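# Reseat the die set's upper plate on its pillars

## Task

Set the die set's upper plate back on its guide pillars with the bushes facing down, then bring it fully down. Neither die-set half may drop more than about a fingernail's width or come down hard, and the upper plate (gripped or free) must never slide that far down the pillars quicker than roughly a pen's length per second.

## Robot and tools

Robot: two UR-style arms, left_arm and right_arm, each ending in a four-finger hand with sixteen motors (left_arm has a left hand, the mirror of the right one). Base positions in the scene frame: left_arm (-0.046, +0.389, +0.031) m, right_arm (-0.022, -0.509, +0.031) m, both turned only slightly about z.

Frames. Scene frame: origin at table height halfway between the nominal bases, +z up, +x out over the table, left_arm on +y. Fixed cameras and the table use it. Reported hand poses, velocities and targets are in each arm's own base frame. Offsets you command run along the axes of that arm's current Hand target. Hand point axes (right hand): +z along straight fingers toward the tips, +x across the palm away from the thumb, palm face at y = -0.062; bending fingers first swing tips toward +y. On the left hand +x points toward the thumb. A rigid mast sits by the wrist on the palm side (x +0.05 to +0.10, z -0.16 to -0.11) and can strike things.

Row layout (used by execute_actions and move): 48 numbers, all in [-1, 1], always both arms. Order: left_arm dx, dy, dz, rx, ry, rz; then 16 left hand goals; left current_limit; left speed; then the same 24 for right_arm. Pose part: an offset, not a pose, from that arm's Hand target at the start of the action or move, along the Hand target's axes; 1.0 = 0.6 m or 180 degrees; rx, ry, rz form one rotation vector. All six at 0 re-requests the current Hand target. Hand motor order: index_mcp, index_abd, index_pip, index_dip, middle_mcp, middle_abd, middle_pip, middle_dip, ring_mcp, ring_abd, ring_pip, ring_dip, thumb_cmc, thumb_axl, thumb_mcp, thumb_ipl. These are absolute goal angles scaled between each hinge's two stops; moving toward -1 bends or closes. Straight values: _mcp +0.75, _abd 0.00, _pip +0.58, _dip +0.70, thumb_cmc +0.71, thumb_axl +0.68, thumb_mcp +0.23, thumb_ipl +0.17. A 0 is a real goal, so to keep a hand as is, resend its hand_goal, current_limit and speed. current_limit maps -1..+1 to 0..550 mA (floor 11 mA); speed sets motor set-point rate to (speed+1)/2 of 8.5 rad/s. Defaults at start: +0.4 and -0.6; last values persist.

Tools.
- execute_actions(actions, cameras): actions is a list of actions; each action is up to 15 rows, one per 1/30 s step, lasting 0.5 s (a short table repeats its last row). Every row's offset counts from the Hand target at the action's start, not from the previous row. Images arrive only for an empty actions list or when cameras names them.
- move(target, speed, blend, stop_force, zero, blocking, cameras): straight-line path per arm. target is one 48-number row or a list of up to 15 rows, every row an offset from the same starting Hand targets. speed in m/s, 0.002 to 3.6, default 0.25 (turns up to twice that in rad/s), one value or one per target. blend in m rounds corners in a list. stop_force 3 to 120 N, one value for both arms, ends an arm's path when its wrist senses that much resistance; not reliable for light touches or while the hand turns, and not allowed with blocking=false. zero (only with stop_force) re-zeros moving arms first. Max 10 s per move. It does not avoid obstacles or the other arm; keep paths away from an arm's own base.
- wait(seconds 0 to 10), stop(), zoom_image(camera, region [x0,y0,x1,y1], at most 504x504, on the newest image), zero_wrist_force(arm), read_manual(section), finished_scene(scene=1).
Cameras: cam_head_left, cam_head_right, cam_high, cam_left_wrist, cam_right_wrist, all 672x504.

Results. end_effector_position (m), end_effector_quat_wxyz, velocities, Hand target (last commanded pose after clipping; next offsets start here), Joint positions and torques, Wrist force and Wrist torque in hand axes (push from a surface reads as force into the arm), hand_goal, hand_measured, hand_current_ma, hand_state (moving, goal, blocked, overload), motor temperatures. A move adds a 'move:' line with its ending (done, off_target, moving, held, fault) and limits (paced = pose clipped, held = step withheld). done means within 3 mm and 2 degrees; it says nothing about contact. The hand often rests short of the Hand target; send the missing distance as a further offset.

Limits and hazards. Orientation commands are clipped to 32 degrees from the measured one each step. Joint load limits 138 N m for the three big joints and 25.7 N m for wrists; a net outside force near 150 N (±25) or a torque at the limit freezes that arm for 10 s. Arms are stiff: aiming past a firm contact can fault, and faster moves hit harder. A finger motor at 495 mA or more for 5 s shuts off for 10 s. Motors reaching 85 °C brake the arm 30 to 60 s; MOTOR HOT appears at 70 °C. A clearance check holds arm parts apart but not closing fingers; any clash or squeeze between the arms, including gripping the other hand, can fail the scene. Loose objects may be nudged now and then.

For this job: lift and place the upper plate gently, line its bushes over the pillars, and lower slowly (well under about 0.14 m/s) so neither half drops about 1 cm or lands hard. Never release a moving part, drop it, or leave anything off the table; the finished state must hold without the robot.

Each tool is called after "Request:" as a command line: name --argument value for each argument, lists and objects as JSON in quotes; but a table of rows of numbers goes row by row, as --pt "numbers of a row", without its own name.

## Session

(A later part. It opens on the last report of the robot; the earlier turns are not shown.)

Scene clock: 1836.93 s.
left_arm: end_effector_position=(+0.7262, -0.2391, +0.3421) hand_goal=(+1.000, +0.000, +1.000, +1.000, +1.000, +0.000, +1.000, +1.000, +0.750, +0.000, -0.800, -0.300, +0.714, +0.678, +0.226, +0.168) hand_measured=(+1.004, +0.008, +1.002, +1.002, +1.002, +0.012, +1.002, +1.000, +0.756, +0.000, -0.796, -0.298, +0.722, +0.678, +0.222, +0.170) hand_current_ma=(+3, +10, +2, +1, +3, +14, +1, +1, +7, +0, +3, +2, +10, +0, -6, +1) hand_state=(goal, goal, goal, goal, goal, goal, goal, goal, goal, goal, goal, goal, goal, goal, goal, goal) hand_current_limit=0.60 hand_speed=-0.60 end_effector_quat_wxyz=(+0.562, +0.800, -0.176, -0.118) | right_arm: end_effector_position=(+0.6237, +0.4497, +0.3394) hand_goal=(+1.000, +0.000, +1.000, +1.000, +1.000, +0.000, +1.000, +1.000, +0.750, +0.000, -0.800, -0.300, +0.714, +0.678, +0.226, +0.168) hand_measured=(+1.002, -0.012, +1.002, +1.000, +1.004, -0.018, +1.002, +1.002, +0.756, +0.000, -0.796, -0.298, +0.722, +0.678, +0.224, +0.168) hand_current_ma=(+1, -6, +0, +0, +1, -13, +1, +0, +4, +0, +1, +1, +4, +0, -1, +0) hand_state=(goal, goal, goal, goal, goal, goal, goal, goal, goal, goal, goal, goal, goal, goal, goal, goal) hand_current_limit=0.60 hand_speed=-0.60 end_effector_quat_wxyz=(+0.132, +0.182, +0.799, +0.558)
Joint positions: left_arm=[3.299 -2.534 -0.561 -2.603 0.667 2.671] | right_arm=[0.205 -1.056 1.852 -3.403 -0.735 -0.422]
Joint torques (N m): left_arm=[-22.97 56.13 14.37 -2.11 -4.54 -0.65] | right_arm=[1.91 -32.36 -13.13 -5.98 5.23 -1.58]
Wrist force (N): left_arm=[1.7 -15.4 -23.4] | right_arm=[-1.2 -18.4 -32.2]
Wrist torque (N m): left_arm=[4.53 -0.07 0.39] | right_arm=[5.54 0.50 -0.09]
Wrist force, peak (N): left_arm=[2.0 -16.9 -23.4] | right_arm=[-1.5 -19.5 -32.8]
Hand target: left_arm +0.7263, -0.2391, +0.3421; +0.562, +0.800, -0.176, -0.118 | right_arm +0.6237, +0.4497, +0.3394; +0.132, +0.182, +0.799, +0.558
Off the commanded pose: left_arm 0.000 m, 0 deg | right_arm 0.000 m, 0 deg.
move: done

Request:
move --target '[0,0.00313,-0.00114,0,0,0,1,0,1,1,1,0,1,1,0.75,0,-0.8,-0.3,0.714,0.678,0.226,0.168,0.6,-0.6,0,0.00157,-0.00057,0,0,0,1,0,1,1,1,0,1,1,0.75,0,-0.8,-0.3,0.714,0.678,0.226,0.168,0.6,-0.6]' --speed 0.01

Request:
move --target '[0,-0.00023,-0.00063,0,0,0,1,0,1,1,1,0,1,1,0.75,0,-0.8,-0.3,0.714,0.678,0.226,0.168,0.6,-0.6,0,0.00023,0.00063,0,0,0,1,0,1,1,1,0,1,1,0.75,0,-0.8,-0.3,0.714,0.678,0.226,0.168,0.6,-0.6]' --speed 0.01

Request:
move --target '[0,-0.00023,-0.00063,0,0,0,1,0,1,1,1,0,1,1,0.75,0,-0.8,-0.3,0.714,0.678,0.226,0.168,0.6,-0.6,0,0.00023,0.00063,0,0,0,1,0,1,1,1,0,1,1,0.75,0,-0.8,-0.3,0.714,0.678,0.226,0.168,0.6,-0.6]' --speed 0.01

Request:
move --target '[0,0.00046,0.00126,0,0,0,1,0,1,1,1,0,1,1,0.75,0,-0.8,-0.3,0.714,0.678,0.226,0.168,0.6,-0.6,0,-0.00046,-0.00126,0,0,0,1,0,1,1,1,0,1,1,0.75,0,-0.8,-0.3,0.714,0.678,0.226,0.168,0.6,-0.6]' --speed 0.01

Request:
move --target '[0,0.00023,0.00063,0,0,0,1,0,1,1,1,0,1,1,0.75,0,-0.8,-0.3,0.714,0.678,0.226,0.168,0.6,-0.6,0,-0.00023,-0.00063,0,0,0,1,0,1,1,1,0,1,1,0.75,0,-0.8,-0.3,0.714,0.678,0.226,0.168,0.6,-0.6]' --speed 0.01

Request:
move --target '[0,0.00023,0.00063,0,0,0,1,0,1,1,1,0,1,1,0.75,0,-0.8,-0.3,0.714,0.678,0.226,0.168,0.6,-0.6,0,-0.00023,-0.00063,0,0,0,1,0,1,1,1,0,1,1,0.75,0,-0.8,-0.3,0.714,0.678,0.226,0.168,0.6,-0.6]' --speed 0.01

Scene clock: 1853.93 s.
left_arm: end_effector_position=(+0.7262, -0.2391, +0.3441) hand_goal=(+1.000, +0.000, +1.000, +1.000, +1.000, +0.000, +1.000, +1.000, +0.750, +0.000, -0.800, -0.300, +0.714, +0.678, +0.226, +0.168) hand_measured=(+1.004, +0.008, +1.002, +1.002, +1.002, +0.012, +1.002, +1.000, +0.756, +0.000, -0.796, -0.298, +0.722, +0.678, +0.222, +0.170) hand_current_ma=(+3, +8, +2, +1, +3, +14, +1, +1, +7, +0, +3, +2, +10, +0, -6, +1) hand_state=(goal, goal, goal, goal, goal, goal, goal, goal, goal, goal, goal, goal, goal, goal, goal, goal) hand_current_limit=0.60 hand_speed=-0.60 end_effector_quat_wxyz=(+0.562, +0.800, -0.176, -0.118) | right_arm: end_effector_position=(+0.6237, +0.4497, +0.3404) hand_goal=(+1.000, +0.000, +1.000, +1.000, +1.000, +0.000, +1.000, +1.000, +0.750, +0.000, -0.800, -0.300, +0.714, +0.678, +0.226, +0.168) hand_measured=(+1.002, -0.012, +1.002, +1.000, +1.004, -0.018, +1.002, +1.002, +0.756, +0.000, -0.796, -0.298, +0.722, +0.678, +0.224, +0.168) hand_current_ma=(+1, -6, +0, +0, +1, -13, +1, +0, +4, +0, +1, +1, +4, +0, -1, +0) hand_state=(goal, goal, goal, goal, goal, goal, goal, goal, goal, goal, goal, goal, goal, goal, goal, goal) hand_current_limit=0.60 hand_speed=-0.60 end_effector_quat_wxyz=(+0.132, +0.182, +0.799, +0.558)
Joint positions: left_arm=[3.299 -2.534 -0.555 -2.609 0.667 2.671] | right_arm=[0.205 -1.057 1.851 -3.401 -0.735 -0.422]
Joint torques (N m): left_arm=[-15.71 55.22 19.85 -6.54 -4.31 2.01] | right_arm=[3.67 -48.32 -39.01 -4.5 4.88 0.01]
Wrist force (N): left_arm=[1.9 -16.9 -25.2] | right_arm=[-1.9 -20.5 -26.9]
Wrist torque (N m): left_arm=[4.88 -0.05 0.39] | right_arm=[4.84 0.47 -0.17]
Wrist force, peak (N): left_arm=[2.1 -17.0 -25.3] | right_arm=[-1.4 -19.7 -31.9]
Hand target: left_arm +0.7262, -0.2391, +0.3441; +0.562, +0.800, -0.176, -0.118 | right_arm +0.6237, +0.4497, +0.3404; +0.132, +0.182, +0.799, +0.558
Off the commanded pose: left_arm 0.000 m, 0 deg | right_arm 0.000 m, 0 deg.
move: done

Scene clock: 1854.63 s.
left_arm: end_effector_position=(+0.7264, -0.2387, +0.3441) hand_goal=(+1.000, +0.000, +1.000, +1.000, +1.000, +0.000, +1.000, +1.000, +0.750, +0.000, -0.800, -0.300, +0.714, +0.678, +0.226, +0.168) hand_measured=(+1.004, +0.008, +1.002, +1.002, +1.002, +0.012, +1.002, +1.000, +0.756, +0.000, -0.796, -0.298, +0.722, +0.678, +0.222, +0.170) hand_current_ma=(+3, +8, +2, +1, +3, +14, +1, +1, +7, +0, +3, +2, +10, +0, -6, +1) hand_state=(goal, goal, goal, goal, goal, goal, goal, goal, goal, goal, goal, goal, goal, goal, goal, goal) hand_current_limit=0.60 hand_speed=-0.60 end_effector_quat_wxyz=(+0.562, +0.800, -0.176, -0.118) | right_arm: end_effector_position=(+0.6239, +0.4500, +0.3404) hand_goal=(+1.000, +0.000, +1.000, +1.000, +1.000, +0.000, +1.000, +1.000, +0.750, +0.000, -0.800, -0.300, +0.714, +0.678, +0.226, +0.168) hand_measured=(+1.002, -0.014, +1.002, +1.000, +1.004, -0.020, +1.002, +1.002, +0.756, +0.000, -0.796, -0.298, +0.722, +0.678, +0.224, +0.168) hand_current_ma=(+1, -8, +0, +0, +1, -16, +1, +0, +4, +0, +1, +1, +4, +0, -1, +0) hand_state=(goal, goal, goal, goal, goal, goal, goal, goal, goal, goal, goal, goal, goal, goal, goal, goal) hand_current_limit=0.60 hand_speed=-0.60 end_effector_quat_wxyz=(+0.132, +0.182, +0.799, +0.558)
Joint positions: left_arm=[3.3 -2.535 -0.554 -2.61 0.667 2.672] | right_arm=[0.206 -1.057 1.85 -3.401 -0.736 -0.422]
Joint torques (N m): left_arm=[-15.8 57.74 23.45 -6.78 -2.04 3.23] | right_arm=[20.88 -30.07 -38.11 -3.66 1.6 1.08]
Wrist force (N): left_arm=[1.2 -16.5 -23.7] | right_arm=[-0.7 -18.7 -30.1]
Wrist torque (N m): left_arm=[4.68 -0.14 0.26] | right_arm=[5.21 0.56 -0.03]
Wrist force, peak (N): left_arm=[2.0 -16.7 -25.3] | right_arm=[-0.6 -18.3 -30.5]
Hand target: left_arm +0.7264, -0.2387, +0.3441; +0.562, +0.800, -0.176, -0.118 | right_arm +0.6239, +0.4500, +0.3404; +0.132, +0.182, +0.799, +0.558
Off the commanded pose: left_arm 0.000 m, 0 deg | right_arm 0.000 m, 0 deg.
move: done

Scene clock: 1855.33 s.
left_arm: end_effector_position=(+0.7266, -0.2384, +0.3441) hand_goal=(+1.000, +0.000, +1.000, +1.000, +1.000, +0.000, +1.000, +1.000, +0.750, +0.000, -0.800, -0.300, +0.714, +0.678, +0.226, +0.168) hand_measured=(+1.004, +0.008, +1.002, +1.002, +1.002, +0.010, +1.002, +1.000, +0.756, +0.000, -0.796, -0.298, +0.722, +0.678, +0.222, +0.170) hand_current_ma=(+3, +7, +2, +1, +3, +13, +1, +1, +7, +0, +3, +2, +10, +0, -6, +1) hand_state=(goal, goal, goal, goal, goal, goal, goal, goal, goal, goal, goal, goal, goal, goal, goal, goal) hand_current_limit=0.60 hand_speed=-0.60 end_effector_quat_wxyz=(+0.562, +0.800, -0.176, -0.118) | right_arm: end_effector_position=(+0.6241, +0.4504, +0.3404) hand_goal=(+1.000, +0.000, +1.000, +1.000, +1.000, +0.000, +1.000, +1.000, +0.750, +0.000, -0.800, -0.300, +0.714, +0.678, +0.226, +0.168) hand_measured=(+1.002, -0.016, +1.002, +1.000, +1.004, -0.022, +1.002, +1.002, +0.756, +0.000, -0.796, -0.298, +0.722, +0.678, +0.224, +0.168) hand_current_ma=(+1, -10, +0, +0, +1, -18, +1, +0, +4, +0, +1, +1, +4, +0, -1, +0) hand_state=(goal, goal, goal, goal, goal, blocked, goal, goal, goal, goal, goal, goal, goal, goal, goal, goal) hand_current_limit=0.60 hand_speed=-0.60 end_effector_quat_wxyz=(+0.132, +0.182, +0.799, +0.558)
Joint positions: left_arm=[3.3 -2.536 -0.552 -2.611 0.667 2.672] | right_arm=[0.207 -1.056 1.849 -3.401 -0.736 -0.421]
Joint torques (N m): left_arm=[-13.48 56.89 23.73 -6.82 -1.92 3.07] | right_arm=[20.56 -29.61 -38.03 -3.54 1.7 1.08]
Wrist force (N): left_arm=[1.5 -16.2 -22.8] | right_arm=[-1.3 -18.0 -31.7]
Wrist torque (N m): left_arm=[4.56 -0.13 0.32] | right_arm=[5.42 0.49 -0.20]
Wrist force, peak (N): left_arm=[1.3 -17.6 -23.7] | right_arm=[-1.4 -17.9 -32.1]
Hand target: left_arm +0.7266, -0.2384, +0.3441; +0.562, +0.800, -0.176, -0.118 | right_arm +0.6241, +0.4504, +0.3404; +0.132, +0.182, +0.799, +0.558
Off the commanded pose: left_arm 0.000 m, 0 deg | right_arm 0.000 m, 0 deg.
move: done

Scene clock: 1856.03 s.
left_arm: end_effector_position=(+0.7262, -0.2391, +0.3441) hand_goal=(+1.000, +0.000, +1.000, +1.000, +1.000, +0.000, +1.000, +1.000, +0.750, +0.000, -0.800, -0.300, +0.714, +0.678, +0.226, +0.168) hand_measured=(+1.004, +0.008, +1.002, +1.002, +1.002, +0.010, +1.002, +1.000, +0.756, +0.000, -0.796, -0.298, +0.722, +0.678, +0.222, +0.170) hand_current_ma=(+3, +7, +2, +1, +3, +13, +1, +1, +7, +0, +3, +2, +10, +0, -6, +1) hand_state=(goal, goal, goal, goal, goal, goal, goal, goal, goal, goal, goal, goal, goal, goal, goal, goal) hand_current_limit=0.60 hand_speed=-0.60 end_effector_quat_wxyz=(+0.562, +0.800, -0.176, -0.118) | right_arm: end_effector_position=(+0.6237, +0.4497, +0.3404) hand_goal=(+1.000, +0.000, +1.000, +1.000, +1.000, +0.000, +1.000, +1.000, +0.750, +0.000, -0.800, -0.300, +0.714, +0.678, +0.226, +0.168) hand_measured=(+1.002, -0.014, +1.002, +1.000, +1.004, -0.022, +1.002, +1.002, +0.756, +0.000, -0.796, -0.298, +0.722, +0.678, +0.224, +0.168) hand_current_ma=(+1, -10, +0, +0, +1, -18, +1, +0, +4, +0, +1, +1, +4, +0, -1, +0) hand_state=(goal, goal, goal, goal, goal, blocked, goal, goal, goal, goal, goal, goal, goal, goal, goal, goal) hand_current_limit=0.60 hand_speed=-0.60 end_effector_quat_wxyz=(+0.132, +0.182, +0.799, +0.558)
Joint positions: left_arm=[3.299 -2.534 -0.555 -2.609 0.667 2.671] | right_arm=[0.205 -1.057 1.851 -3.401 -0.735 -0.422]
Joint torques (N m): left_arm=[-37.37 75.95 14.96 -2.76 -4.79 -1.87] | right_arm=[1.62 -49.14 -14.2 -6.2 5.3 -1.43]
Wrist force (N): left_arm=[1.6 -16.5 -24.9] | right_arm=[-2.4 -19.9 -26.8]
Wrist torque (N m): left_arm=[4.81 -0.11 0.49] | right_arm=[4.79 0.47 -0.24]
Wrist force, peak (N): left_arm=[1.6 -16.5 -24.9] | right_arm=[-1.4 -18.2 -31.8]
Hand target: left_arm +0.7262, -0.2391, +0.3441; +0.562, +0.800, -0.176, -0.118 | right_arm +0.6237, +0.4497, +0.3404; +0.132, +0.182, +0.799, +0.558
Off the commanded pose: left_arm 0.000 m, 0 deg | right_arm 0.000 m, 0 deg.
move: done

Scene clock: 1856.73 s.
left_arm: end_effector_position=(+0.7261, -0.2395, +0.3441) hand_goal=(+1.000, +0.000, +1.000, +1.000, +1.000, +0.000, +1.000, +1.000, +0.750, +0.000, -0.800, -0.300, +0.714, +0.678, +0.226, +0.168) hand_measured=(+1.004, +0.008, +1.002, +1.002, +1.002, +0.010, +1.002, +1.000, +0.756, +0.000, -0.796, -0.298, +0.722, +0.678, +0.222, +0.170) hand_current_ma=(+3, +7, +2, +1, +3, +13, +1, +1, +7, +0, +3, +2, +10, +0, -6, +1) hand_state=(goal, goal, goal, goal, goal, goal, goal, goal, goal, goal, goal, goal, goal, goal, goal, goal) hand_current_limit=0.60 hand_speed=-0.60 end_effector_quat_wxyz=(+0.562, +0.800, -0.176, -0.118) | right_arm: end_effector_position=(+0.6235, +0.4493, +0.3404) hand_goal=(+1.000, +0.000, +1.000, +1.000, +1.000, +0.000, +1.000, +1.000, +0.750, +0.000, -0.800, -0.300, +0.714, +0.678, +0.226, +0.168) hand_measured=(+1.002, -0.014, +1.002, +1.000, +1.004, -0.022, +1.002, +1.002, +0.756, +0.000, -0.796, -0.298, +0.722, +0.678, +0.224, +0.168) hand_current_ma=(+1, -10, +0, +0, +1, -18, +1, +0, +4, +0, +1, +1, +4, +0, -1, +0) hand_state=(goal, goal, goal, goal, goal, blocked, goal, goal, goal, goal, goal, goal, goal, goal, goal, goal) hand_current_limit=0.60 hand_speed=-0.60 end_effector_quat_wxyz=(+0.132, +0.182, +0.799, +0.558)
Joint positions: left_arm=[3.299 -2.533 -0.557 -2.607 0.666 2.671] | right_arm=[0.205 -1.058 1.852 -3.401 -0.735 -0.423]
Joint torques (N m): left_arm=[-36.37 76.1 13.21 -2.6 -4.91 -1.82] | right_arm=[1.3 -49.83 -14.23 -6.46 5.33 -1.66]
Wrist force (N): left_arm=[1.6 -17.0 -24.9] | right_arm=[-2.3 -20.2 -26.7]
Wrist torque (N m): left_arm=[4.79 -0.10 0.48] | right_arm=[4.79 0.45 -0.22]
Wrist force, peak (N): left_arm=[1.9 -17.3 -24.9] | right_arm=[-2.1 -19.5 -27.4]
Hand target: left_arm +0.7261, -0.2395, +0.3441; +0.562, +0.800, -0.176, -0.118 | right_arm +0.6235, +0.4493, +0.3404; +0.132, +0.182, +0.799, +0.558
Off the commanded pose: left_arm 0.000 m, 0 deg | right_arm 0.000 m, 0 deg.
move: done

Scene clock: 1857.43 s.
left_arm: end_effector_position=(+0.7259, -0.2398, +0.3441) hand_goal=(+1.000, +0.000, +1.000, +1.000, +1.000, +0.000, +1.000, +1.000, +0.750, +0.000, -0.800, -0.300, +0.714, +0.678, +0.226, +0.168) hand_measured=(+1.004, +0.008, +1.002, +1.002, +1.002, +0.010, +1.002, +1.000, +0.756, +0.000, -0.796, -0.298, +0.722, +0.678, +0.222, +0.170) hand_current_ma=(+3, +7, +2, +1, +3, +13, +1, +1, +7, +0, +3, +2, +10, +0, -6, +1) hand_state=(goal, goal, goal, goal, goal, goal, goal, goal, goal, goal, goal, goal, goal, goal, goal, goal) hand_current_limit=0.60 hand_speed=-0.60 end_effector_quat_wxyz=(+0.562, +0.800, -0.176, -0.118) | right_arm: end_effector_position=(+0.6233, +0.4489, +0.3404) hand_goal=(+1.000, +0.000, +1.000, +1.000, +1.000, +0.000, +1.000, +1.000, +0.750, +0.000, -0.800, -0.300, +0.714, +0.678, +0.226, +0.168) hand_measured=(+1.002, -0.014, +1.002, +1.000, +1.004, -0.022, +1.002, +1.002, +0.756, +0.000, -0.796, -0.298, +0.722, +0.678, +0.224, +0.168) hand_current_ma=(+1, -10, +0, +0, +1, -18, +1, +0, +4, +0, +1, +1, +4, +0, -1, +0) hand_state=(goal, goal, goal, goal, goal, blocked, goal, goal, goal, goal, goal, goal, goal, goal, goal, goal) hand_current_limit=0.60 hand_speed=-0.60 end_effector_quat_wxyz=(+0.132, +0.182, +0.799, +0.558)
Joint positions: left_arm=[3.298 -2.533 -0.558 -2.606 0.666 2.67] | right_arm=[0.204 -1.059 1.853 -3.401 -0.734 -0.423]
Joint torques (N m): left_arm=[-37.32 76.88 14.21 -2.69 -4.85 -2.04] | right_arm=[1.5 -48.92 -13.7 -6.61 5.19 -1.61]
Wrist force (N): left_arm=[1.3 -15.5 -24.8] | right_arm=[-2.0 -19.0 -27.4]
Wrist torque (N m): left_arm=[4.83 -0.08 0.47] | right_arm=[4.82 0.43 -0.20]
Wrist force, peak (N): left_arm=[1.7 -17.0 -25.0] | right_arm=[-2.1 -20.3 -26.8]
Hand target: left_arm +0.7259, -0.2398, +0.3441; +0.562, +0.800, -0.176, -0.118 | right_arm +0.6233, +0.4489, +0.3404; +0.132, +0.182, +0.799, +0.558
Off the commanded pose: left_arm 0.000 m, 0 deg | right_arm 0.000 m, 0 deg.
move: done

Request:
move --target '[0,0.00023,0.00063,0,0,0,1,0,1,1,1,0,1,1,0.75,0,-0.8,-0.3,0.714,0.678,0.226,0.168,0.6,-0.6,0,-0.00023,-0.00063,0,0,0,1,0,1,1,1,0,1,1,0.75,0,-0.8,-0.3,0.714,0.678,0.226,0.168,0.6,-0.6]' --speed 0.01

Request:
move --target '[0,0.00023,0.00063,0,0,0,1,0,1,1,1,0,1,1,0.75,0,-0.8,-0.3,0.714,0.678,0.226,0.168,0.6,-0.6,0,-0.00023,-0.00063,0,0,0,1,0,1,1,1,0,1,1,0.75,0,-0.8,-0.3,0.714,0.678,0.226,0.168,0.6,-0.6]' --speed 0.01

Scene clock: 1863.20 s.
left_arm: end_effector_position=(+0.7257, -0.2402, +0.3441) hand_goal=(+1.000, +0.000, +1.000, +1.000, +1.000, +0.000, +1.000, +1.000, +0.750, +0.000, -0.800, -0.300, +0.714, +0.678, +0.226, +0.168) hand_measured=(+1.004, +0.008, +1.002, +1.002, +1.002, +0.010, +1.002, +1.000, +0.756, +0.000, -0.796, -0.298, +0.722, +0.678, +0.222, +0.170) hand_current_ma=(+3, +7, +2, +1, +3, +13, +1, +1, +7, +0, +3, +2, +10, +0, -6, +1) hand_state=(goal, goal, goal, goal, goal, goal, goal, goal, goal, goal, goal, goal, goal, goal, goal, goal) hand_current_limit=0.60 hand_speed=-0.60 end_effector_quat_wxyz=(+0.562, +0.800, -0.176, -0.118) | right_arm: end_effector_position=(+0.6232, +0.4486, +0.3404) hand_goal=(+1.000, +0.000, +1.000, +1.000, +1.000, +0.000, +1.000, +1.000, +0.750, +0.000, -0.800, -0.300, +0.714, +0.678, +0.226, +0.168) hand_measured=(+1.002, -0.014, +1.002, +1.000, +1.004, -0.022, +1.002, +1.002, +0.756, +0.000, -0.796, -0.298, +0.722, +0.678, +0.224, +0.168) hand_current_ma=(+1, -10, +0, +0, +1, -18, +1, +0, +4, +0, +1, +1, +4, +0, -1, +0) hand_state=(goal, goal, goal, goal, goal, blocked, goal, goal, goal, goal, goal, goal, goal, goal, goal, goal) hand_current_limit=0.60 hand_speed=-0.60 end_effector_quat_wxyz=(+0.132, +0.182, +0.799, +0.558)
Joint positions: left_arm=[3.298 -2.532 -0.56 -2.605 0.666 2.67] | right_arm=[0.204 -1.059 1.854 -3.401 -0.734 -0.424]
Joint torques (N m): left_arm=[-38.96 74.92 14.02 -2.89 -4.8 -2.03] | right_arm=[0.11 -50.8 -13.4 -6.68 5.04 -1.54]
Wrist force (N): left_arm=[1.6 -15.7 -27.6] | right_arm=[-2.0 -20.0 -23.4]
Wrist torque (N m): left_arm=[5.16 -0.14 0.47] | right_arm=[4.29 0.41 -0.20]
Wrist force, peak (N): left_arm=[1.6 -16.0 -28.3] | right_arm=[-2.0 -19.7 -27.7]
Hand target: left_arm +0.7257, -0.2402, +0.3441; +0.562, +0.800, -0.176, -0.118 | right_arm +0.6232, +0.4486, +0.3404; +0.132, +0.182, +0.799, +0.558
Off the commanded pose: left_arm 0.000 m, 0 deg | right_arm 0.000 m, 0 deg.
move: done

Scene clock: 1863.90 s.
left_arm: end_effector_position=(+0.7256, -0.2406, +0.3441) hand_goal=(+1.000, +0.000, +1.000, +1.000, +1.000, +0.000, +1.000, +1.000, +0.750, +0.000, -0.800, -0.300, +0.714, +0.678, +0.226, +0.168) hand_measured=(+1.004, +0.008, +1.002, +1.002, +1.002, +0.010, +1.002, +1.000, +0.756, +0.000, -0.796, -0.298, +0.722, +0.678, +0.222, +0.170) hand_current_ma=(+3, +7, +2, +1, +3, +13, +1, +1, +7, +0, +3, +2, +10, +0, -6, +1) hand_state=(goal, goal, goal, goal, goal, goal, goal, goal, goal, goal, goal, goal, goal, goal, goal, goal) hand_current_limit=0.60 hand_speed=-0.60 end_effector_quat_wxyz=(+0.562, +0.800, -0.176, -0.118) | right_arm: end_effector_position=(+0.6230, +0.4482, +0.3404) hand_goal=(+1.000, +0.000, +1.000, +1.000, +1.000, +0.000, +1.000, +1.000, +0.750, +0.000, -0.800, -0.300, +0.714, +0.678, +0.226, +0.168) hand_measured=(+1.002, -0.014, +1.002, +1.000, +1.004, -0.022, +1.002, +1.002, +0.756, +0.000, -0.796, -0.298, +0.722, +0.678, +0.224, +0.168) hand_current_ma=(+1, -10, +0, +0, +1, -18, +1, +0, +4, +0, +1, +1, +4, +0, -1, +0) hand_state=(goal, goal, goal, goal, goal, blocked, goal, goal, goal, goal, goal, goal, goal, goal, goal, goal) hand_current_limit=0.60 hand_speed=-0.60 end_effector_quat_wxyz=(+0.132, +0.182, +0.799, +0.558)
Joint positions: left_arm=[3.297 -2.531 -0.562 -2.604 0.665 2.67] | right_arm=[0.203 -1.06 1.856 -3.401 -0.733 -0.424]
Joint torques (N m): left_arm=[-38.75 74.04 13.53 -2.73 -4.95 -2.01] | right_arm=[0.48 -49.67 -13.85 -6.65 5.15 -1.59]
Wrist force (N): left_arm=[1.5 -16.3 -27.9] | right_arm=[-2.1 -20.2 -23.7]
Wrist torque (N m): left_arm=[5.19 -0.10 0.46] | right_arm=[4.38 0.43 -0.19]
Wrist force, peak (N): left_arm=[1.6 -16.3 -27.8] | right_arm=[-2.2 -20.4 -23.8]
Hand target: left_arm +0.7256, -0.2406, +0.3441; +0.562, +0.800, -0.176, -0.118 | right_arm +0.6230, +0.4482, +0.3404; +0.132, +0.182, +0.799, +0.558
Off the commanded pose: left_arm 0.000 m, 0 deg | right_arm 0.000 m, 0 deg.
move: done

Request:
execute_actions --actions '[]' --cameras '["cam_high","cam_head_left","cam_head_right"]'

Request:
zoom_image --camera "cam_head_left" --region '[278, 224, 292, 238]'

Request:
zoom_image --camera "cam_head_left" --region '[304, 233, 318, 247]'

Request:
zoom_image --camera "cam_head_right" --region '[288, 224, 302, 238]'

Request:
zoom_image --camera "cam_head_right" --region '[314, 233, 328, 247]'

Scene clock: 1872.63 s.
left_arm: end_effector_position=(+0.7256, -0.2406, +0.3441) hand_goal=(+1.000, +0.000, +1.000, +1.000, +1.000, +0.000, +1.000, +1.000, +0.750, +0.000, -0.800, -0.300, +0.714, +0.678, +0.226, +0.168) hand_measured=(+1.004, +0.008, +1.002, +1.002, +1.002, +0.010, +1.002, +1.000, +0.756, +0.000, -0.796, -0.298, +0.722, +0.678, +0.222, +0.170) hand_current_ma=(+3, +7, +2, +1, +3, +13, +1, +1, +7, +0, +3, +2, +10, +0, -6, +1) hand_state=(goal, goal, goal, goal, goal, goal, goal, goal, goal, goal, goal, goal, goal, goal, goal, goal) hand_current_limit=0.60 hand_speed=-0.60 end_effector_quat_wxyz=(+0.562, +0.800, -0.176, -0.118) | right_arm: end_effector_position=(+0.6230, +0.4482, +0.3404) hand_goal=(+1.000, +0.000, +1.000, +1.000, +1.000, +0.000, +1.000, +1.000, +0.750, +0.000, -0.800, -0.300, +0.714, +0.678, +0.226, +0.168) hand_measured=(+1.002, -0.014, +1.002, +1.000, +1.004, -0.022, +1.002, +1.002, +0.756, +0.000, -0.796, -0.298, +0.722, +0.678, +0.224, +0.168) hand_current_ma=(+1, -10, +0, +0, +1, -18, +1, +0, +4, +0, +1, +1, +4, +0, -1, +0) hand_state=(goal, goal, goal, goal, goal, blocked, goal, goal, goal, goal, goal, goal, goal, goal, goal, goal) hand_current_limit=0.60 hand_speed=-0.60 end_effector_quat_wxyz=(+0.132, +0.182, +0.799, +0.558)
Joint positions: left_arm=[3.297 -2.531 -0.562 -2.604 0.665 2.67] | right_arm=[0.203 -1.06 1.855 -3.401 -0.733 -0.424]
Joint velocities: within noise
Joint torques (N m): left_arm=[-23.83 63.36 22.07 -6.88 -3.56 -0.2] | right_arm=[14.02 -36.62 -33.78 -5.46 2.89 0.58]
Motor temperatures (°C): left_arm=[41 34 32 42 44 42] | right_arm=[32 35 37 40 42 37]
Wrist force (N): left_arm=[1.5 -15.4 -27.8] | right_arm=[-2.3 -19.9 -24.0]
Wrist torque (N m): left_arm=[5.23 -0.12 0.46] | right_arm=[4.35 0.46 -0.23]
Wrist force, peak (N): left_arm=[1.5 -16.0 -28.1] | right_arm=[-2.2 -20.3 -23.8]
Hand target: left_arm +0.7256, -0.2406, +0.3441; +0.562, +0.800, -0.176, -0.118 | right_arm +0.6230, +0.4482, +0.3404; +0.132, +0.182, +0.799, +0.558
Off the commanded pose: left_arm 0.000 m, 0 deg | right_arm 0.000 m, 0 deg.
Images, in order (width x height): cam_head_left 672x504, cam_head_right 672x504, cam_high 672x504.

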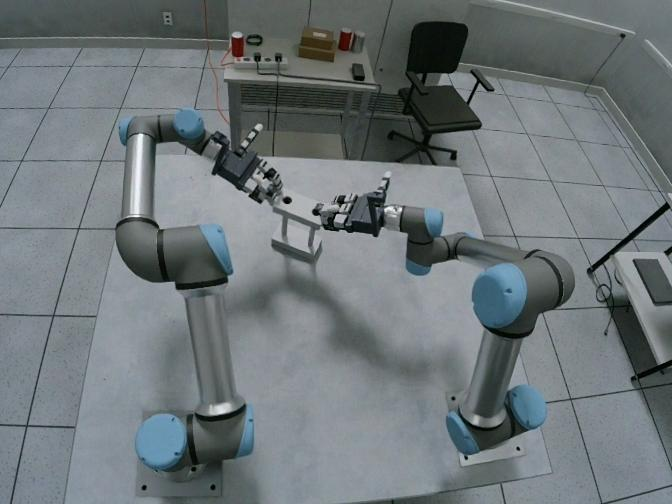

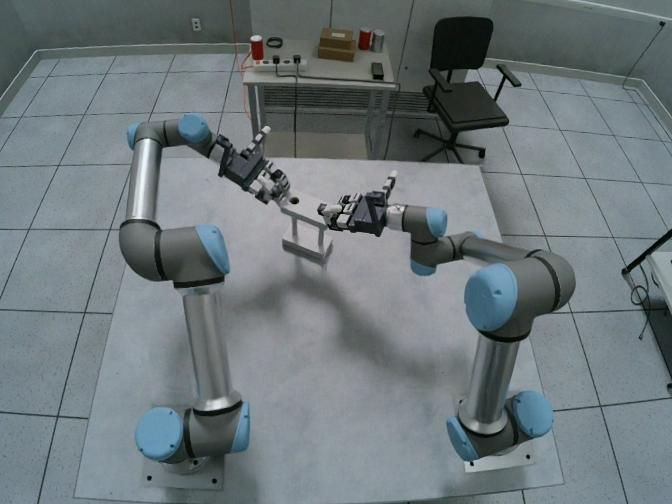

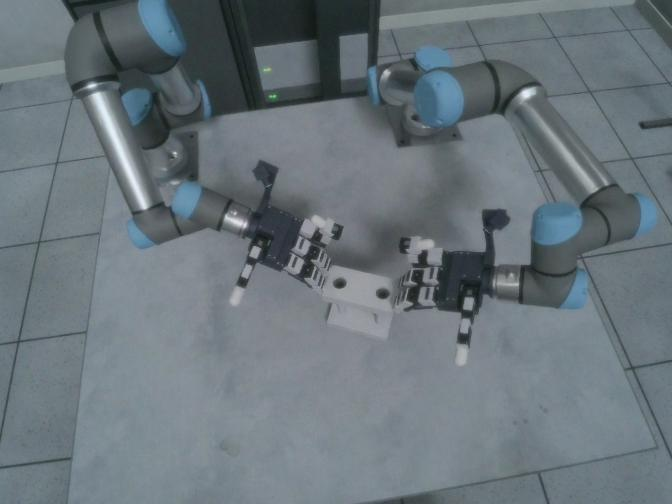

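Scaled by 36.000 from the camera's 672x504 image, which has a finer 960x720 frame.

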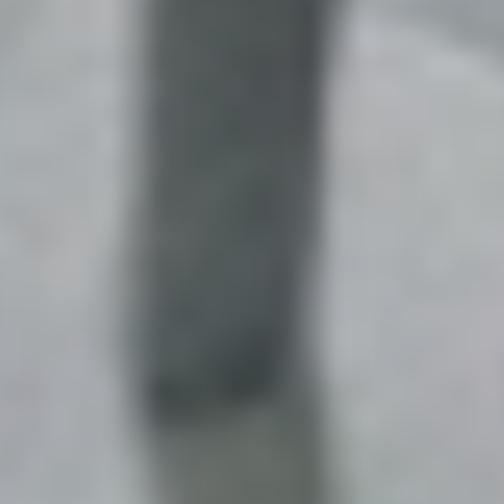

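Scaled by 36.000 from the camera's 672x504 image, which has a finer 960x720 frame.

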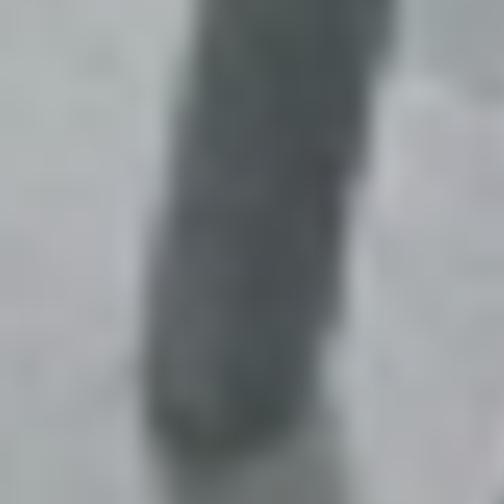

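Scaled by 36.000 from the camera's 672x504 image, which has a finer 960x720 frame.

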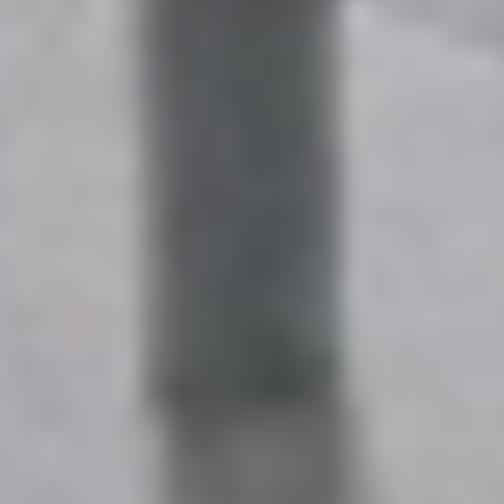

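Scaled by 36.000 from the camera's 672x504 image, which has a finer 960x720 frame.

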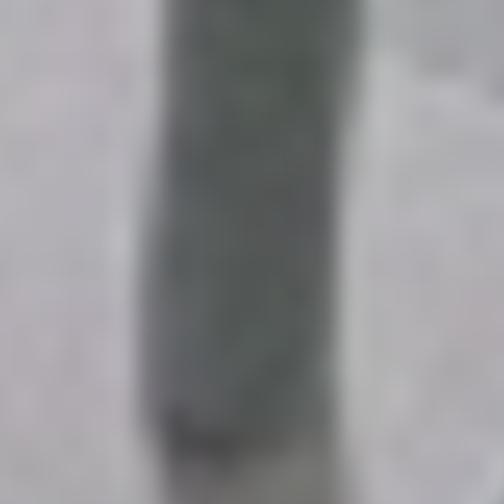

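Request:
move --pt "0 -0.00068 -0.00188 0 0 0 1 0 1 1 1 0 1 1 0.75 0 -0.8 -0.3 0.714 0.678 0.226 0.168 0.6 -0.6 0 0.00068 0.00188 0 0 0 1 0 1 1 1 0 1 1 0.75 0 -0.8 -0.3 0.714 0.678 0.226 0.168 0.6 -0.6" --pt "0 -0.00068 -0.00188 0 0 0 1 0 1 1 1 0 1 1 0.75 0 -0.8 -0.3 0.714 0.678 0.226 0.168 0.6 -0.6 0 0.00789 -0.00074 0 0 0 1 0 1 1 1 0 1 1 0.75 0 -0.8 -0.3 0.714 0.678 0.226 0.168 0.6 -0.6" --speed 0.01

Request:
move --target '[0,-0.00313,0.00114,0,0,0,1,0,1,1,1,0,1,1,0.75,0,-0.8,-0.3,0.714,0.678,0.226,0.168,0.6,-0.6,0,0,0,0,0,0,1,0,1,1,1,0,1,1,0.75,0,-0.8,-0.3,0.714,0.678,0.226,0.168,0.6,-0.6]' --speed 0.01

Request:
move --target '[0,-0.00094,0.00034,0,0,0,1,0,1,1,1,0,1,1,0.75,0,-0.8,-0.3,0.714,0.678,0.226,0.168,0.6,-0.6,0,0,0,0,0,0,1,0,1,1,1,0,1,1,0.75,0,-0.8,-0.3,0.714,0.678,0.226,0.168,0.6,-0.6]' --speed 0.01

Scene clock: 1880.23 s.
left_arm: end_effector_position=(+0.7261, -0.2394, +0.3441) hand_goal=(+1.000, +0.000, +1.000, +1.000, +1.000, +0.000, +1.000, +1.000, +0.750, +0.000, -0.800, -0.300, +0.714, +0.678, +0.226, +0.168) hand_measured=(+1.004, +0.008, +1.002, +1.002, +1.002, +0.010, +1.002, +1.000, +0.756, +0.000, -0.796, -0.298, +0.722, +0.678, +0.222, +0.170) hand_current_ma=(+3, +7, +2, +1, +3, +13, +1, +1, +7, +0, +3, +2, +10, +0, -6, +1) hand_state=(goal, goal, goal, goal, goal, goal, goal, goal, goal, goal, goal, goal, goal, goal, goal, goal) hand_current_limit=0.60 hand_speed=-0.60 end_effector_quat_wxyz=(+0.562, +0.800, -0.176, -0.118) | right_arm: end_effector_position=(+0.6235, +0.4493, +0.3451) hand_goal=(+1.000, +0.000, +1.000, +1.000, +1.000, +0.000, +1.000, +1.000, +0.750, +0.000, -0.800, -0.300, +0.714, +0.678, +0.226, +0.168) hand_measured=(+1.002, -0.014, +1.002, +1.000, +1.004, -0.022, +1.002, +1.002, +0.756, +0.000, -0.796, -0.298, +0.722, +0.678, +0.224, +0.168) hand_current_ma=(+1, -10, +0, +0, +1, -18, +1, +0, +4, +0, +1, +1, +4, +0, -1, +0) hand_state=(goal, goal, goal, goal, goal, blocked, goal, goal, goal, goal, goal, goal, goal, goal, goal, goal) hand_current_limit=0.60 hand_speed=-0.60 end_effector_quat_wxyz=(+0.132, +0.182, +0.799, +0.558)
Joint positions: left_arm=[3.299 -2.533 -0.557 -2.607 0.666 2.671] | right_arm=[0.205 -1.066 1.85 -3.39 -0.735 -0.423]
Joint torques (N m): left_arm=[-21.02 63.65 14.1 -4.8 -2.77 2.28] | right_arm=[20.21 -38.95 -36.28 -5.54 2.07 1]
Wrist force (N): left_arm=[1.6 -16.5 -25.6] | right_arm=[-2.2 -20.2 -27.5]
Wrist torque (N m): left_arm=[4.89 -0.07 0.32] | right_arm=[4.99 0.48 -0.33]
Wrist force, peak (N): left_arm=[1.6 -16.5 -27.9] | right_arm=[-2.2 -20.2 -27.5]
Hand target: left_arm +0.7261, -0.2395, +0.3441; +0.562, +0.800, -0.176, -0.118 | right_arm +0.6235, +0.4493, +0.3450; +0.132, +0.182, +0.799, +0.558
Off the commanded pose: left_arm 0.000 m, 0 deg | right_arm 0.000 m, 0 deg.
move: done

Scene clock: 1880.93 s.
left_arm: end_effector_position=(+0.7261, -0.2394, +0.3421) hand_goal=(+1.000, +0.000, +1.000, +1.000, +1.000, +0.000, +1.000, +1.000, +0.750, +0.000, -0.800, -0.300, +0.714, +0.678, +0.226, +0.168) hand_measured=(+1.004, +0.008, +1.002, +1.002, +1.002, +0.010, +1.002, +1.000, +0.756, +0.000, -0.796, -0.298, +0.722, +0.678, +0.222, +0.170) hand_current_ma=(+3, +7, +2, +1, +3, +13, +1, +1, +7, +0, +3, +2, +10, +0, -6, +1) hand_state=(goal, goal, goal, goal, goal, goal, goal, goal, goal, goal, goal, goal, goal, goal, goal, goal) hand_current_limit=0.60 hand_speed=-0.60 end_effector_quat_wxyz=(+0.562, +0.800, -0.176, -0.118) | right_arm: end_effector_position=(+0.6235, +0.4493, +0.3450) hand_goal=(+1.000, +0.000, +1.000, +1.000, +1.000, +0.000, +1.000, +1.000, +0.750, +0.000, -0.800, -0.300, +0.714, +0.678, +0.226, +0.168) hand_measured=(+1.002, -0.014, +1.002, +1.000, +1.004, -0.022, +1.002, +1.002, +0.756, +0.000, -0.796, -0.298, +0.722, +0.678, +0.224, +0.168) hand_current_ma=(+1, -10, +0, +0, +1, -18, +1, +0, +4, +0, +1, +1, +4, +0, -1, +0) hand_state=(goal, goal, goal, goal, goal, blocked, goal, goal, goal, goal, goal, goal, goal, goal, goal, goal) hand_current_limit=0.60 hand_speed=-0.60 end_effector_quat_wxyz=(+0.132, +0.182, +0.799, +0.558)
Joint positions: left_arm=[3.299 -2.533 -0.563 -2.602 0.666 2.671] | right_arm=[0.205 -1.066 1.85 -3.39 -0.735 -0.423]
Joint torques (N m): left_arm=[-28.75 74.8 17.24 -3.1 -4.05 1.56] | right_arm=[20.63 -30 -23.46 -6.59 1.89 -0.07]
Wrist force (N): left_arm=[2.2 -14.4 -26.5] | right_arm=[-1.9 -20.0 -27.8]
Wrist torque (N m): left_arm=[4.82 -0.11 0.38] | right_arm=[5.06 0.45 -0.29]
Wrist force, peak (N): left_arm=[2.0 -16.8 -25.7] | right_arm=[-1.9 -20.5 -27.8]
Hand target: left_arm +0.7261, -0.2395, +0.3421; +0.562, +0.800, -0.176, -0.118 | right_arm +0.6235, +0.4493, +0.3450; +0.132, +0.182, +0.799, +0.558
Off the commanded pose: left_arm 0.000 m, 0 deg | right_arm 0.000 m, 0 deg.
move: done

Scene clock: 1881.63 s.
left_arm: end_effector_position=(+0.7261, -0.2395, +0.3415) hand_goal=(+1.000, +0.000, +1.000, +1.000, +1.000, +0.000, +1.000, +1.000, +0.750, +0.000, -0.800, -0.300, +0.714, +0.678, +0.226, +0.168) hand_measured=(+1.002, +0.008, +1.002, +1.002, +1.002, +0.010, +1.002, +1.000, +0.756, +0.000, -0.796, -0.298, +0.722, +0.678, +0.222, +0.170) hand_current_ma=(+3, +7, +2, +1, +2, +13, +1, +1, +7, +0, +3, +2, +10, +0, -6, +1) hand_state=(goal, goal, goal, goal, goal, goal, goal, goal, goal, goal, goal, goal, goal, goal, goal, goal) hand_current_limit=0.60 hand_speed=-0.60 end_effector_quat_wxyz=(+0.562, +0.800, -0.176, -0.118) | right_arm: end_effector_position=(+0.6235, +0.4493, +0.3450) hand_goal=(+1.000, +0.000, +1.000, +1.000, +1.000, +0.000, +1.000, +1.000, +0.750, +0.000, -0.800, -0.300, +0.714, +0.678, +0.226, +0.168) hand_measured=(+1.002, -0.014, +1.002, +1.000, +1.004, -0.022, +1.002, +1.002, +0.756, +0.000, -0.796, -0.298, +0.722, +0.678, +0.224, +0.168) hand_current_ma=(+1, -10, +0, +0, +1, -18, +1, +0, +4, +0, +1, +1, +4, +0, -1, +0) hand_state=(goal, goal, goal, goal, goal, blocked, goal, goal, goal, goal, goal, goal, goal, goal, goal, goal) hand_current_limit=0.60 hand_speed=-0.60 end_effector_quat_wxyz=(+0.132, +0.182, +0.799, +0.558)
Joint positions: left_arm=[3.299 -2.533 -0.564 -2.6 0.666 2.671] | right_arm=[0.205 -1.066 1.85 -3.39 -0.735 -0.423]
Joint torques (N m): left_arm=[-36.74 63.29 8.03 -1.79 -2.56 0] | right_arm=[21.02 -29.84 -15.43 -6.18 1.73 -1.23]
Wrist force (N): left_arm=[1.5 0.8 -35.2] | right_arm=[-1.9 -17.6 -30.8]
Wrist torque (N m): left_arm=[5.38 -0.13 0.25] | right_arm=[5.38 0.48 -0.27]
Wrist force, peak (N): left_arm=[1.5 0.8 -35.2] | right_arm=[-2.0 -18.0 -30.8]
Hand target: left_arm +0.7261, -0.2395, +0.3415; +0.562, +0.800, -0.176, -0.118 | right_arm +0.6235, +0.4493, +0.3450; +0.132, +0.182, +0.799, +0.558
Off the commanded pose: left_arm 0.000 m, 0 deg | right_arm 0.000 m, 0 deg.
move: done

Request:
move --pt "0 0.00313 -0.00114 0 0 0 1 0 1 1 1 0 1 1 0.75 0 -0.8 -0.3 0.714 0.678 0.226 0.168 0.6 -0.6 0 0 0 0 0 0 1 0 1 1 1 0 1 1 0.75 0 -0.8 -0.3 0.714 0.678 0.226 0.168 0.6 -0.6" --pt "0 0.00267 -0.0024 0 0 0 1 0 1 1 1 0 1 1 0.75 0 -0.8 -0.3 0.714 0.678 0.226 0.168 0.6 -0.6 0 -0.00064 0.0015 0 0 0 1 0 1 1 1 0 1 1 0.75 0 -0.8 -0.3 0.714 0.678 0.226 0.168 0.6 -0.6" --speed 0.01

Request:
move --target '[0,-0.00235,0.00086,0,0,0,1,0,1,1,1,0,1,1,0.75,0,-0.8,-0.3,0.714,0.678,0.226,0.168,0.6,-0.6,0,-0.00235,0.00086,0,0,0,1,0,1,1,1,0,1,1,0.75,0,-0.8,-0.3,0.714,0.678,0.226,0.168,0.6,-0.6]' --speed 0.01

Request:
move --target '[0,-0.00078,0.00028,0,0,0,1,0,1,1,1,0,1,1,0.75,0,-0.8,-0.3,0.714,0.678,0.226,0.168,0.6,-0.6,0,-0.00078,0.00028,0,0,0,1,0,1,1,1,0,1,1,0.75,0,-0.8,-0.3,0.714,0.678,0.226,0.168,0.6,-0.6]' --speed 0.01

Scene clock: 1893.70 s.
left_arm: end_effector_position=(+0.7264, -0.2388, +0.3435) hand_goal=(+1.000, +0.000, +1.000, +1.000, +1.000, +0.000, +1.000, +1.000, +0.750, +0.000, -0.800, -0.300, +0.714, +0.678, +0.226, +0.168) hand_measured=(+1.004, +0.008, +1.002, +1.002, +1.002, +0.010, +1.002, +1.000, +0.756, +0.000, -0.796, -0.298, +0.722, +0.678, +0.222, +0.170) hand_current_ma=(+3, +7, +2, +1, +3, +13, +1, +1, +7, +0, +3, +2, +10, +0, -6, +1) hand_state=(goal, goal, goal, goal, goal, goal, goal, goal, goal, goal, goal, goal, goal, goal, goal, goal) hand_current_limit=0.60 hand_speed=-0.60 end_effector_quat_wxyz=(+0.562, +0.800, -0.176, -0.118) | right_arm: end_effector_position=(+0.6238, +0.4500, +0.3442) hand_goal=(+1.000, +0.000, +1.000, +1.000, +1.000, +0.000, +1.000, +1.000, +0.750, +0.000, -0.800, -0.300, +0.714, +0.678, +0.226, +0.168) hand_measured=(+1.002, -0.014, +1.002, +1.000, +1.004, -0.022, +1.002, +1.002, +0.756, +0.000, -0.796, -0.298, +0.722, +0.678, +0.224, +0.168) hand_current_ma=(+1, -10, +0, +0, +1, -18, +1, +0, +4, +0, +1, +1, +4, +0, -1, +0) hand_state=(goal, goal, goal, goal, goal, blocked, goal, goal, goal, goal, goal, goal, goal, goal, goal, goal) hand_current_limit=0.60 hand_speed=-0.60 end_effector_quat_wxyz=(+0.132, +0.182, +0.799, +0.558)
Joint positions: left_arm=[3.299 -2.535 -0.555 -2.608 0.667 2.672] | right_arm=[0.206 -1.064 1.848 -3.392 -0.736 -0.422]
Joint torques (N m): left_arm=[-15.1 64.54 14.57 -5.83 -1.81 3.16] | right_arm=[13.65 -44.79 -39.07 -5.6 2.59 1]
Wrist force (N): left_arm=[1.8 -17.0 -25.5] | right_arm=[-2.1 -20.3 -27.4]
Wrist torque (N m): left_arm=[4.84 -0.12 0.34] | right_arm=[4.99 0.44 -0.34]
Wrist force, peak (N): left_arm=[1.6 0.1 -35.4] | right_arm=[-1.9 -17.6 -31.2]
Hand target: left_arm +0.7264, -0.2387, +0.3435; +0.562, +0.800, -0.176, -0.118 | right_arm +0.6238, +0.4499, +0.3443; +0.132, +0.182, +0.799, +0.558
Off the commanded pose: left_arm 0.000 m, 0 deg | right_arm 0.000 m, 0 deg.
move: done

Scene clock: 1894.40 s.
left_arm: end_effector_position=(+0.7264, -0.2387, +0.3420) hand_goal=(+1.000, +0.000, +1.000, +1.000, +1.000, +0.000, +1.000, +1.000, +0.750, +0.000, -0.800, -0.300, +0.714, +0.678, +0.226, +0.168) hand_measured=(+1.004, +0.008, +1.002, +1.002, +1.002, +0.010, +1.002, +1.000, +0.756, +0.000, -0.796, -0.298, +0.722, +0.678, +0.222, +0.170) hand_current_ma=(+3, +7, +2, +1, +3, +12, +1, +1, +7, +0, +3, +2, +10, +0, -6, +1) hand_state=(goal, goal, goal, goal, goal, goal, goal, goal, goal, goal, goal, goal, goal, goal, goal, goal) hand_current_limit=0.60 hand_speed=-0.60 end_effector_quat_wxyz=(+0.562, +0.800, -0.176, -0.118) | right_arm: end_effector_position=(+0.6238, +0.4500, +0.3428) hand_goal=(+1.000, +0.000, +1.000, +1.000, +1.000, +0.000, +1.000, +1.000, +0.750, +0.000, -0.800, -0.300, +0.714, +0.678, +0.226, +0.168) hand_measured=(+1.002, -0.014, +1.002, +1.000, +1.004, -0.022, +1.002, +1.002, +0.756, +0.000, -0.796, -0.298, +0.722, +0.678, +0.224, +0.168) hand_current_ma=(+1, -10, +0, +0, +1, -18, +1, +0, +4, +0, +1, +1, +4, +0, -1, +0) hand_state=(goal, goal, goal, goal, goal, blocked, goal, goal, goal, goal, goal, goal, goal, goal, goal, goal) hand_current_limit=0.60 hand_speed=-0.60 end_effector_quat_wxyz=(+0.132, +0.182, +0.799, +0.558)
Joint positions: left_arm=[3.3 -2.535 -0.56 -2.604 0.667 2.672] | right_arm=[0.206 -1.061 1.849 -3.395 -0.736 -0.422]
Joint torques (N m): left_arm=[-16.14 76.91 15.65 -2.85 -2.14 2.36] | right_arm=[1.32 -34.35 -13 -6.14 5.28 -0.45]
Wrist force (N): left_arm=[1.4 -15.3 -26.4] | right_arm=[-2.0 -20.1 -26.6]
Wrist torque (N m): left_arm=[4.91 -0.13 0.27] | right_arm=[4.83 0.47 -0.31]
Wrist force, peak (N): left_arm=[1.8 -17.3 -25.7] | right_arm=[-1.9 -20.7 -27.6]
Hand target: left_arm +0.7264, -0.2387, +0.3420; +0.562, +0.800, -0.176, -0.118 | right_arm +0.6238, +0.4499, +0.3428; +0.132, +0.182, +0.799, +0.558
Off the commanded pose: left_arm 0.000 m, 0 deg | right_arm 0.000 m, 0 deg.
move: done

Scene clock: 1895.10 s.
left_arm: end_effector_position=(+0.7264, -0.2387, +0.3415) hand_goal=(+1.000, +0.000, +1.000, +1.000, +1.000, +0.000, +1.000, +1.000, +0.750, +0.000, -0.800, -0.300, +0.714, +0.678, +0.226, +0.168) hand_measured=(+1.004, +0.008, +1.002, +1.002, +1.002, +0.010, +1.002, +1.000, +0.756, +0.000, -0.796, -0.298, +0.722, +0.678, +0.222, +0.170) hand_current_ma=(+3, +8, +2, +1, +3, +12, +1, +1, +7, +0, +3, +2, +10, +0, -6, +1) hand_state=(goal, goal, goal, goal, goal, goal, goal, goal, goal, goal, goal, goal, goal, goal, goal, goal) hand_current_limit=0.60 hand_speed=-0.60 end_effector_quat_wxyz=(+0.562, +0.800, -0.176, -0.118) | right_arm: end_effector_position=(+0.6238, +0.4499, +0.3423) hand_goal=(+1.000, +0.000, +1.000, +1.000, +1.000, +0.000, +1.000, +1.000, +0.750, +0.000, -0.800, -0.300, +0.714, +0.678, +0.226, +0.168) hand_measured=(+1.002, -0.014, +1.002, +1.000, +1.004, -0.020, +1.002, +1.002, +0.756, +0.000, -0.796, -0.298, +0.722, +0.678, +0.224, +0.168) hand_current_ma=(+1, -8, +0, +0, +1, -16, +1, +0, +4, +0, +1, +1, +4, +0, -1, +0) hand_state=(goal, goal, goal, goal, goal, blocked, goal, goal, goal, goal, goal, goal, goal, goal, goal, goal) hand_current_limit=0.60 hand_speed=-0.60 end_effector_quat_wxyz=(+0.132, +0.182, +0.799, +0.558)
Joint positions: left_arm=[3.3 -2.535 -0.561 -2.603 0.667 2.672] | right_arm=[0.206 -1.06 1.849 -3.396 -0.736 -0.422]
Joint torques (N m): left_arm=[-19.37 68.98 12.49 -3.31 -3 1.1] | right_arm=[-0.4 -32.83 -12.59 -6.54 5 -1.72]
Wrist force (N): left_arm=[2.2 -13.6 -27.6] | right_arm=[-2.2 -19.3 -23.9]
Wrist torque (N m): left_arm=[5.10 -0.03 0.45] | right_arm=[4.34 0.42 -0.38]
Wrist force, peak (N): left_arm=[1.3 -7.8 -31.5] | right_arm=[-1.9 -20.2 -26.6]
Hand target: left_arm +0.7264, -0.2387, +0.3415; +0.562, +0.800, -0.176, -0.118 | right_arm +0.6238, +0.4499, +0.3423; +0.132, +0.182, +0.799, +0.558
Off the commanded pose: left_arm 0.000 m, 0 deg | right_arm 0.000 m, 0 deg.
move: done

Request:
move --target '[0,-0.00012,-0.00031,0,0,0,1,0,1,1,1,0,1,1,0.75,0,-0.8,-0.3,0.714,0.678,0.226,0.168,0.6,-0.6,0,0.00012,0.00031,0,0,0,1,0,1,1,1,0,1,1,0.75,0,-0.8,-0.3,0.714,0.678,0.226,0.168,0.6,-0.6]' --speed 0.01

Request:
move --target '[0,-0.00047,0.00017,0,0,0,1,0,1,1,1,0,1,1,0.75,0,-0.8,-0.3,0.714,0.678,0.226,0.168,0.6,-0.6,0,-0.00047,0.00017,0,0,0,1,0,1,1,1,0,1,1,0.75,0,-0.8,-0.3,0.714,0.678,0.226,0.168,0.6,-0.6]' --speed 0.01

Request:
move --target '[0,-0.00047,0.00017,0,0,0,1,0,1,1,1,0,1,1,0.75,0,-0.8,-0.3,0.714,0.678,0.226,0.168,0.6,-0.6,0,-0.00047,0.00017,0,0,0,1,0,1,1,1,0,1,1,0.75,0,-0.8,-0.3,0.714,0.678,0.226,0.168,0.6,-0.6]' --speed 0.01

Scene clock: 1900.20 s.
left_arm: end_effector_position=(+0.7265, -0.2386, +0.3415) hand_goal=(+1.000, +0.000, +1.000, +1.000, +1.000, +0.000, +1.000, +1.000, +0.750, +0.000, -0.800, -0.300, +0.714, +0.678, +0.226, +0.168) hand_measured=(+1.004, +0.008, +1.002, +1.002, +1.002, +0.010, +1.002, +1.000, +0.756, +0.000, -0.796, -0.298, +0.722, +0.678, +0.222, +0.170) hand_current_ma=(+3, +8, +2, +1, +3, +12, +1, +1, +7, +0, +3, +2, +10, +0, -6, +1) hand_state=(goal, goal, goal, goal, goal, goal, goal, goal, goal, goal, goal, goal, goal, goal, goal, goal) hand_current_limit=0.60 hand_speed=-0.60 end_effector_quat_wxyz=(+0.562, +0.800, -0.176, -0.118) | right_arm: end_effector_position=(+0.6239, +0.4501, +0.3424) hand_goal=(+1.000, +0.000, +1.000, +1.000, +1.000, +0.000, +1.000, +1.000, +0.750, +0.000, -0.800, -0.300, +0.714, +0.678, +0.226, +0.168) hand_measured=(+1.002, -0.014, +1.002, +1.000, +1.004, -0.020, +1.002, +1.002, +0.756, +0.000, -0.796, -0.298, +0.722, +0.678, +0.224, +0.168) hand_current_ma=(+1, -8, +0, +0, +1, -16, +1, +0, +4, +0, +1, +1, +4, +0, -1, +0) hand_state=(goal, goal, goal, goal, goal, blocked, goal, goal, goal, goal, goal, goal, goal, goal, goal, goal) hand_current_limit=0.60 hand_speed=-0.60 end_effector_quat_wxyz=(+0.132, +0.182, +0.799, +0.558)
Joint positions: left_arm=[3.3 -2.535 -0.56 -2.603 0.667 2.672] | right_arm=[0.206 -1.06 1.849 -3.396 -0.736 -0.422]
Joint torques (N m): left_arm=[-14.7 55.39 23.66 -7.54 -1.56 3.01] | right_arm=[20.94 -30.59 -39.32 -4.88 1.69 1.3]
Wrist force (N): left_arm=[2.4 -16.5 -25.4] | right_arm=[-2.0 -20.2 -26.3]
Wrist torque (N m): left_arm=[4.84 -0.02 0.45] | right_arm=[4.81 0.43 -0.33]
Wrist force, peak (N): left_arm=[2.4 -15.4 -27.8] | right_arm=[-2.0 -20.2 -26.3]
Hand target: left_arm +0.7265, -0.2386, +0.3415; +0.562, +0.800, -0.176, -0.118 | right_arm +0.6239, +0.4501, +0.3423; +0.132, +0.182, +0.799, +0.558
Off the commanded pose: left_arm 0.000 m, 0 deg | right_arm 0.000 m, 0 deg.
move: done

Scene clock: 1900.90 s.
left_arm: end_effector_position=(+0.7265, -0.2386, +0.3411) hand_goal=(+1.000, +0.000, +1.000, +1.000, +1.000, +0.000, +1.000, +1.000, +0.750, +0.000, -0.800, -0.300, +0.714, +0.678, +0.226, +0.168) hand_measured=(+1.004, +0.008, +1.002, +1.002, +1.002, +0.012, +1.002, +1.000, +0.756, +0.000, -0.796, -0.298, +0.722, +0.678, +0.222, +0.170) hand_current_ma=(+3, +8, +2, +1, +3, +13, +1, +1, +7, +0, +3, +2, +10, +0, -6, +1) hand_state=(goal, goal, goal, goal, goal, goal, goal, goal, goal, goal, goal, goal, goal, goal, goal, goal) hand_current_limit=0.60 hand_speed=-0.60 end_effector_quat_wxyz=(+0.562, +0.800, -0.176, -0.118) | right_arm: end_effector_position=(+0.6239, +0.4501, +0.3421) hand_goal=(+1.000, +0.000, +1.000, +1.000, +1.000, +0.000, +1.000, +1.000, +0.750, +0.000, -0.800, -0.300, +0.714, +0.678, +0.226, +0.168) hand_measured=(+1.002, -0.014, +1.002, +1.000, +1.004, -0.020, +1.002, +1.002, +0.756, +0.000, -0.796, -0.298, +0.722, +0.678, +0.224, +0.168) hand_current_ma=(+1, -8, +0, +0, +1, -16, +1, +0, +4, +0, +1, +1, +4, +0, -1, +0) hand_state=(goal, goal, goal, goal, goal, blocked, goal, goal, goal, goal, goal, goal, goal, goal, goal, goal) hand_current_limit=0.60 hand_speed=-0.60 end_effector_quat_wxyz=(+0.132, +0.182, +0.799, +0.558)
Joint positions: left_arm=[3.3 -2.535 -0.561 -2.602 0.667 2.672] | right_arm=[0.206 -1.059 1.849 -3.397 -0.736 -0.422]
Joint torques (N m): left_arm=[-15.62 64.83 11.71 -2.52 -1.66 2.92] | right_arm=[21.26 -30.87 -16.29 -6.3 2.64 1.24]
Wrist force (N): left_arm=[2.3 -13.4 -26.7] | right_arm=[-1.9 -19.5 -27.7]
Wrist torque (N m): left_arm=[4.81 -0.05 0.42] | right_arm=[4.99 0.44 -0.31]
Wrist force, peak (N): left_arm=[2.6 -16.6 -25.2] | right_arm=[-1.8 -18.4 -28.5]
Hand target: left_arm +0.7265, -0.2386, +0.3412; +0.562, +0.800, -0.176, -0.118 | right_arm +0.6239, +0.4501, +0.3420; +0.132, +0.182, +0.799, +0.558
Off the commanded pose: left_arm 0.000 m, 0 deg | right_arm 0.000 m, 0 deg.
move: done

Scene clock: 1901.60 s.
left_arm: end_effector_position=(+0.7265, -0.2386, +0.3409) hand_goal=(+1.000, +0.000, +1.000, +1.000, +1.000, +0.000, +1.000, +1.000, +0.750, +0.000, -0.800, -0.300, +0.714, +0.678, +0.226, +0.168) hand_measured=(+1.002, +0.008, +1.002, +1.002, +1.002, +0.012, +1.002, +1.000, +0.756, +0.000, -0.796, -0.298, +0.722, +0.678, +0.222, +0.170) hand_current_ma=(+3, +8, +2, +1, +2, +13, +1, +1, +7, +0, +3, +2, +10, +0, -6, +1) hand_state=(goal, goal, goal, goal, goal, goal, goal, goal, goal, goal, goal, goal, goal, goal, goal, goal) hand_current_limit=0.60 hand_speed=-0.60 end_effector_quat_wxyz=(+0.562, +0.800, -0.176, -0.118) | right_arm: end_effector_position=(+0.6239, +0.4501, +0.3417) hand_goal=(+1.000, +0.000, +1.000, +1.000, +1.000, +0.000, +1.000, +1.000, +0.750, +0.000, -0.800, -0.300, +0.714, +0.678, +0.226, +0.168) hand_measured=(+1.002, -0.014, +1.002, +1.000, +1.004, -0.020, +1.002, +1.002, +0.756, +0.000, -0.796, -0.298, +0.722, +0.678, +0.224, +0.168) hand_current_ma=(+1, -8, +0, +0, +1, -16, +1, +0, +4, +0, +1, +1, +4, +0, -1, +0) hand_state=(goal, goal, goal, goal, goal, blocked, goal, goal, goal, goal, goal, goal, goal, goal, goal, goal) hand_current_limit=0.60 hand_speed=-0.60 end_effector_quat_wxyz=(+0.132, +0.182, +0.799, +0.558)
Joint positions: left_arm=[3.3 -2.535 -0.562 -2.601 0.667 2.672] | right_arm=[0.206 -1.059 1.849 -3.398 -0.736 -0.422]
Joint torques (N m): left_arm=[-17.55 68.71 10.75 -1.92 -2.01 2.6] | right_arm=[20.1 -28.88 -12.47 -5.8 3.39 0.98]
Wrist force (N): left_arm=[1.7 -4.4 -30.5] | right_arm=[-1.8 -16.8 -31.5]
Wrist torque (N m): left_arm=[4.97 -0.05 0.35] | right_arm=[5.41 0.45 -0.30]
Wrist force, peak (N): left_arm=[1.7 -4.4 -30.5] | right_arm=[-1.8 -17.1 -31.5]
Hand target: left_arm +0.7265, -0.2386, +0.3409; +0.562, +0.800, -0.176, -0.118 | right_arm +0.6239, +0.4501, +0.3417; +0.132, +0.182, +0.799, +0.558
Off the commanded pose: left_arm 0.000 m, 0 deg | right_arm 0.000 m, 0 deg.
move: done


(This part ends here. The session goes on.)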